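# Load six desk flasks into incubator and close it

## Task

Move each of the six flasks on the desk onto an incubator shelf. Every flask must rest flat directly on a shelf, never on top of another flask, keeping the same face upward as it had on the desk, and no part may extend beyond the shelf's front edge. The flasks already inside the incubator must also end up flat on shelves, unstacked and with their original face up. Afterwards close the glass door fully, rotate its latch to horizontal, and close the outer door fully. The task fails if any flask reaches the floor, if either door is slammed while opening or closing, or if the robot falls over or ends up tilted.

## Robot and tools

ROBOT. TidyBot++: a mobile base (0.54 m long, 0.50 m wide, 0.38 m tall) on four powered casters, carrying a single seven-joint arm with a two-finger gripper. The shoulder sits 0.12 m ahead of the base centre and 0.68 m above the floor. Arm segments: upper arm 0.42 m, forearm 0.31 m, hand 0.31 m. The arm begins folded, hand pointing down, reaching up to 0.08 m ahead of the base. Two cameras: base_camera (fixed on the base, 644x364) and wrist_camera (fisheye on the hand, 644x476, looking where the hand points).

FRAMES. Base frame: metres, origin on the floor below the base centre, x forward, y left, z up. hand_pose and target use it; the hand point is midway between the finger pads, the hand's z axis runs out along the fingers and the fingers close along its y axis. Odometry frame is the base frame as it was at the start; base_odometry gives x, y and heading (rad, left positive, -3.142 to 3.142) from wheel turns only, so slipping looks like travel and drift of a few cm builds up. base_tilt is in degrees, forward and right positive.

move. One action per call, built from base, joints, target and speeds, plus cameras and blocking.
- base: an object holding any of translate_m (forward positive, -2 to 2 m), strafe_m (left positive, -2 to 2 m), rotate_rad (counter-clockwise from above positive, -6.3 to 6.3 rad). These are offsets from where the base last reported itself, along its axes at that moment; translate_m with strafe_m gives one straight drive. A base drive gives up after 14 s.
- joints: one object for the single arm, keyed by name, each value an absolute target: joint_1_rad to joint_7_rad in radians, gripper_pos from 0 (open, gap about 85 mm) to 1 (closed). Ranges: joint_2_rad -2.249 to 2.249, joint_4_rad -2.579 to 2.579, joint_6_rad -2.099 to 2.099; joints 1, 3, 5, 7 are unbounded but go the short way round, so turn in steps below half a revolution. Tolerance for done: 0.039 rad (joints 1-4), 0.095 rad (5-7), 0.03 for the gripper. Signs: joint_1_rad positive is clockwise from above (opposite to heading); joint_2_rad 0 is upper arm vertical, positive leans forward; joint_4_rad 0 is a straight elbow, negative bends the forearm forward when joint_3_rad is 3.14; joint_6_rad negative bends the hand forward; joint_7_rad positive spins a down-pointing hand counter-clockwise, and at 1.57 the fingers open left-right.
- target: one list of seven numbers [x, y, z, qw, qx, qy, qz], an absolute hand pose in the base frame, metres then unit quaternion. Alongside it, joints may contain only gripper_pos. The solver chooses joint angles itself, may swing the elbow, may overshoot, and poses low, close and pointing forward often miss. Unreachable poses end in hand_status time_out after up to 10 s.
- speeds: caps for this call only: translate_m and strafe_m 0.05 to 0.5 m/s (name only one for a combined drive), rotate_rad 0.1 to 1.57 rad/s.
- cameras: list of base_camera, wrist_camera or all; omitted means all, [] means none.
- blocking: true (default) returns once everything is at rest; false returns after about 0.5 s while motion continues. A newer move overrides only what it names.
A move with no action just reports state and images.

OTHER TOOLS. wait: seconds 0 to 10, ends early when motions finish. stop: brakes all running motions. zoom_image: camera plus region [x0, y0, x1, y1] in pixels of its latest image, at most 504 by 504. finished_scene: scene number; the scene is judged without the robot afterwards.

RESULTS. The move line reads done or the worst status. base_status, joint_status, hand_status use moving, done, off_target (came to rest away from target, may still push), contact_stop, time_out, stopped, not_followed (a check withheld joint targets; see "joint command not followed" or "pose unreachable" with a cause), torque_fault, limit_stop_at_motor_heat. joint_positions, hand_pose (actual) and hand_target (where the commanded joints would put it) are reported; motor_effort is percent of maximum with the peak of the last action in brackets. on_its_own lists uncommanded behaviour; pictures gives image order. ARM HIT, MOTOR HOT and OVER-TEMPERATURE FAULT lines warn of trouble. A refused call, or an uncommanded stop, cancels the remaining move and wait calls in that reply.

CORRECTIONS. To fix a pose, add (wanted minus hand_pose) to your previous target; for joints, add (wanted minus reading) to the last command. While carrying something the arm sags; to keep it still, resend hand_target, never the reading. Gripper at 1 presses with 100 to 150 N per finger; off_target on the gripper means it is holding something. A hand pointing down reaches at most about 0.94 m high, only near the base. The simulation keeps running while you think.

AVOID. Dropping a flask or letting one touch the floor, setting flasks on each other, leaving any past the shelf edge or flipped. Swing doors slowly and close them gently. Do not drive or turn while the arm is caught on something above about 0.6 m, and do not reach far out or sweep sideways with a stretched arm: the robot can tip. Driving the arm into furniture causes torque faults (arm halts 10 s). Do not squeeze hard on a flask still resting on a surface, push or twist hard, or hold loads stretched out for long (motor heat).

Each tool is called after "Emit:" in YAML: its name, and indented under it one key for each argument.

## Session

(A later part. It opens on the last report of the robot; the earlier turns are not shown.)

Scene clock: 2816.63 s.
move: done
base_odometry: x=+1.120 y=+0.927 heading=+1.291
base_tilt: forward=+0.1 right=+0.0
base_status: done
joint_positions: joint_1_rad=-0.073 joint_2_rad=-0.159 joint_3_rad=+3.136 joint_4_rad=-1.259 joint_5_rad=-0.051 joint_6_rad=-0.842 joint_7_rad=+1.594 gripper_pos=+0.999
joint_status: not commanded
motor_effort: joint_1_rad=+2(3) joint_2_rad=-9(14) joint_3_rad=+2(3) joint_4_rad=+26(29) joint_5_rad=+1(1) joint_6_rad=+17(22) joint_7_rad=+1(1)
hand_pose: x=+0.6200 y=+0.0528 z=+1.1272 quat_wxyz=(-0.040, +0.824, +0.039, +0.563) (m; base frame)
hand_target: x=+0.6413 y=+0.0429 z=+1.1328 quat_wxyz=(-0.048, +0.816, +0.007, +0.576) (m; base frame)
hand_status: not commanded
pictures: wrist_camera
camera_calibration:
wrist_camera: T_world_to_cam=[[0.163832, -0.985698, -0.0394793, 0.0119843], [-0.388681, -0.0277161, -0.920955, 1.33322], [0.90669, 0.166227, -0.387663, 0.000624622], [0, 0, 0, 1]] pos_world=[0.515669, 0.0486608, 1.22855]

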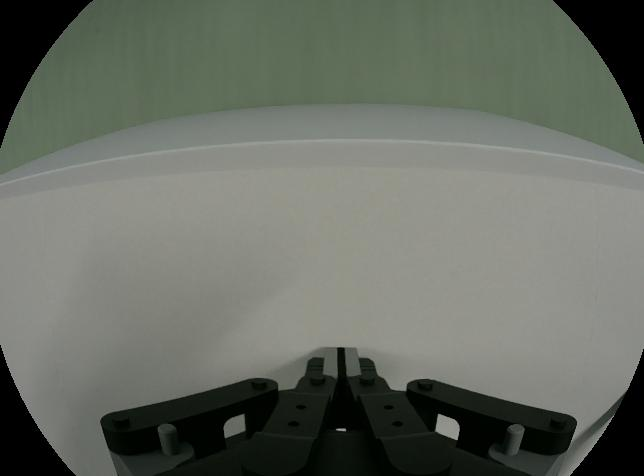

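Emit:
move:
  base: {"translate_m": -0.2}
  speeds: {"translate_m": 0.1}
  cameras: ["wrist_camera"]

Emit:
move:
  base: {"translate_m": -0.5}
  speeds: {"translate_m": 0.3}

Scene clock: 2822.03 s.
move: done
base_odometry: x=+1.065 y=+0.735 heading=+1.291
base_tilt: forward=+0.1 right=+0.0
base_status: done
joint_positions: joint_1_rad=-0.072 joint_2_rad=-0.127 joint_3_rad=+3.138 joint_4_rad=-1.247 joint_5_rad=-0.051 joint_6_rad=-0.804 joint_7_rad=+1.594 gripper_pos=+0.999
joint_status: not commanded
motor_effort: joint_1_rad=+0(2) joint_2_rad=-17(19) joint_3_rad=-1(2) joint_4_rad=+21(25) joint_5_rad=-1(1) joint_6_rad=+8(17) joint_7_rad=+1(1)
hand_pose: x=+0.6382 y=+0.0524 z=+1.1283 quat_wxyz=(-0.040, +0.820, +0.037, +0.570) (m; base frame)
hand_target: x=+0.6413 y=+0.0429 z=+1.1328 quat_wxyz=(-0.048, +0.816, +0.007, +0.576) (m; base frame)
hand_status: not commanded
pictures: wrist_camera
camera_calibration:
wrist_camera: T_world_to_cam=[[0.160662, -0.98623, -0.0392313, 0.0104709], [-0.373278, -0.0239173, -0.927411, 1.33856], [0.913702, 0.163644, -0.37198, -0.0373951], [0, 0, 0, 1]] pos_world=[0.532141, 0.048461, 1.2279]

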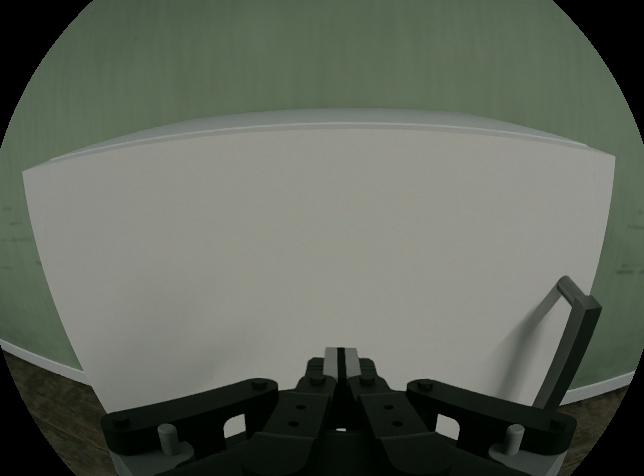

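Scene clock: 2824.67 s.
move: done
base_odometry: x=+0.927 y=+0.254 heading=+1.291
base_tilt: forward=+0.1 right=+0.0
base_status: done
joint_positions: joint_1_rad=-0.072 joint_2_rad=-0.126 joint_3_rad=+3.138 joint_4_rad=-1.247 joint_5_rad=-0.051 joint_6_rad=-0.804 joint_7_rad=+1.594 gripper_pos=+0.999
joint_status: not commanded
motor_effort: joint_1_rad=+0(1) joint_2_rad=-16(21) joint_3_rad=+0(1) joint_4_rad=+21(22) joint_5_rad=+0(1) joint_6_rad=+8(9) joint_7_rad=+0(2)
hand_pose: x=+0.6384 y=+0.0524 z=+1.1282 quat_wxyz=(-0.040, +0.820, +0.037, +0.570) (m; base frame)
hand_target: x=+0.6413 y=+0.0429 z=+1.1328 quat_wxyz=(-0.048, +0.816, +0.007, +0.576) (m; base frame)
hand_status: not commanded
pictures: base_camera, wrist_camera
camera_calibration:
wrist_camera: T_world_to_cam=[[0.160656, -0.986229, -0.0392676, 0.0104829], [-0.373486, -0.0239181, -0.927327, 1.33855], [0.913618, 0.163646, -0.372186, -0.0373175], [0, 0, 0, 1]] pos_world=[0.532341, 0.048461, 1.2278]

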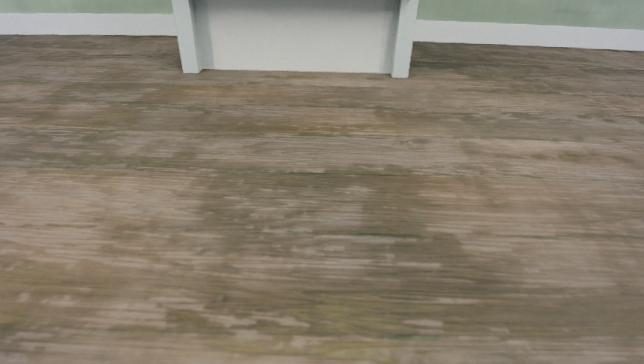

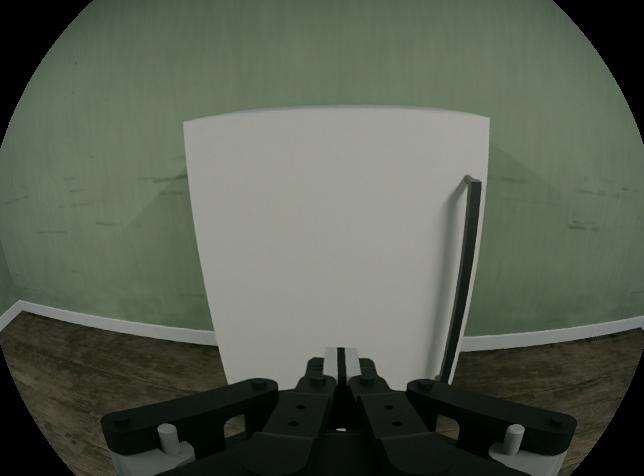

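Emit:
zoom_image:
  camera: "wrist_camera"
  region: [400, 90, 520, 200]

Emit:
zoom_image:
  camera: "wrist_camera"
  region: [160, 90, 280, 200]

Scaled by 4.200.

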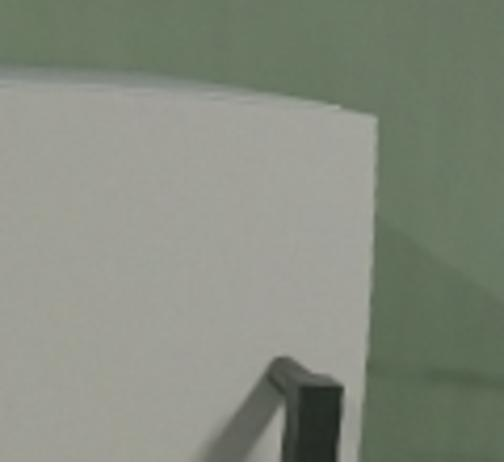

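Scaled by 4.200.

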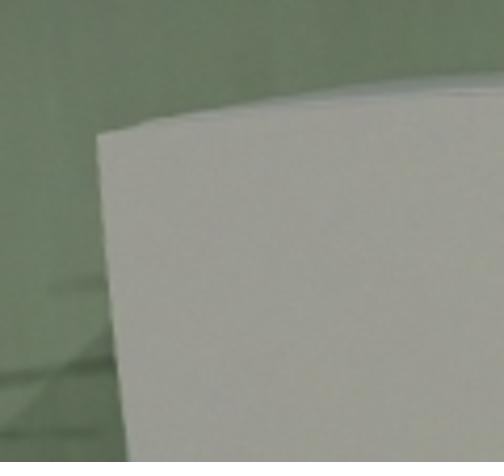

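Emit:
move:
  base: {"translate_m": 0.45, "strafe_m": 0.0}
  speeds: {"translate_m": 0.25}
  cameras: ["wrist_camera"]

Emit:
zoom_image:
  camera: "wrist_camera"
  region: [500, 100, 640, 240]

Emit:
zoom_image:
  camera: "wrist_camera"
  region: [10, 100, 150, 240]

Emit:
zoom_image:
  camera: "wrist_camera"
  region: [250, 90, 390, 190]

Scene clock: 2841.93 s.
move: done
base_odometry: x=+1.051 y=+0.687 heading=+1.291
base_tilt: forward=+0.1 right=+0.0
base_status: done
joint_positions: joint_1_rad=-0.072 joint_2_rad=-0.119 joint_3_rad=+3.138 joint_4_rad=-1.247 joint_5_rad=-0.051 joint_6_rad=-0.804 joint_7_rad=+1.594 gripper_pos=+0.999
joint_status: not commanded
motor_effort: joint_1_rad=+0(1) joint_2_rad=-18(20) joint_3_rad=+0(1) joint_4_rad=+21(22) joint_5_rad=+0(2) joint_6_rad=+8(9) joint_7_rad=+0(1)
hand_pose: x=+0.6414 y=+0.0526 z=+1.1247 quat_wxyz=(-0.040, +0.822, +0.037, +0.568) (m; base frame)
hand_target: x=+0.6413 y=+0.0429 z=+1.1328 quat_wxyz=(-0.048, +0.816, +0.007, +0.576) (m; base frame)
hand_status: not commanded
pictures: wrist_camera
camera_calibration:
wrist_camera: T_world_to_cam=[[0.160345, -0.986254, -0.0399143, 0.0110351], [-0.379774, -0.0243181, -0.92476, 1.33757], [0.911077, 0.163439, -0.378453, -0.0327283], [0, 0, 0, 1]] pos_world=[0.536023, 0.0487597, 1.22498]

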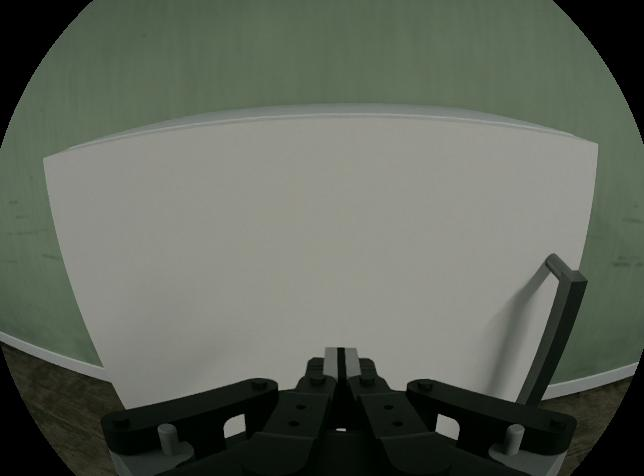

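Scaled by 3.600.

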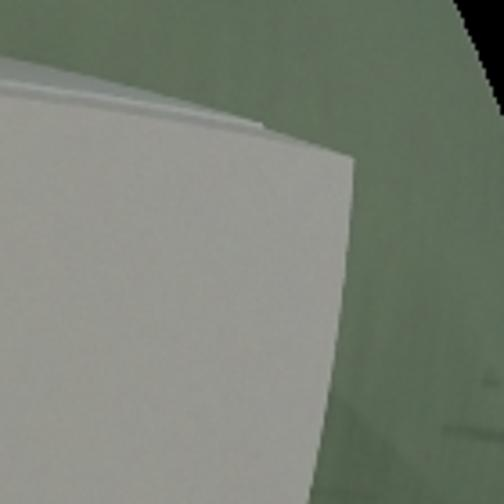

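Scaled by 3.600.

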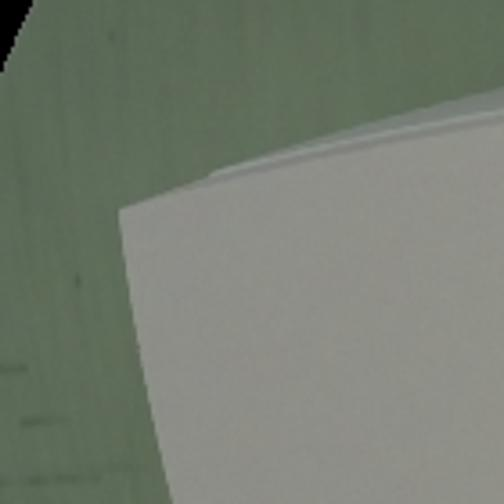

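Scaled by 3.600.

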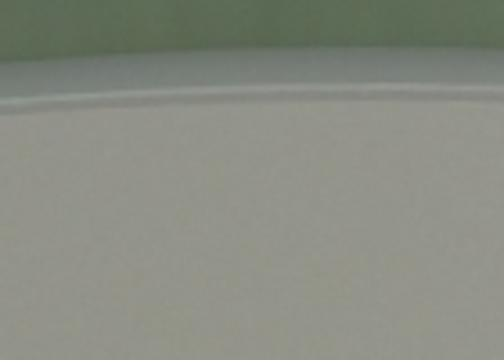

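Emit:
finished_scene:
  scene: 2

The scene is finished: the task was done.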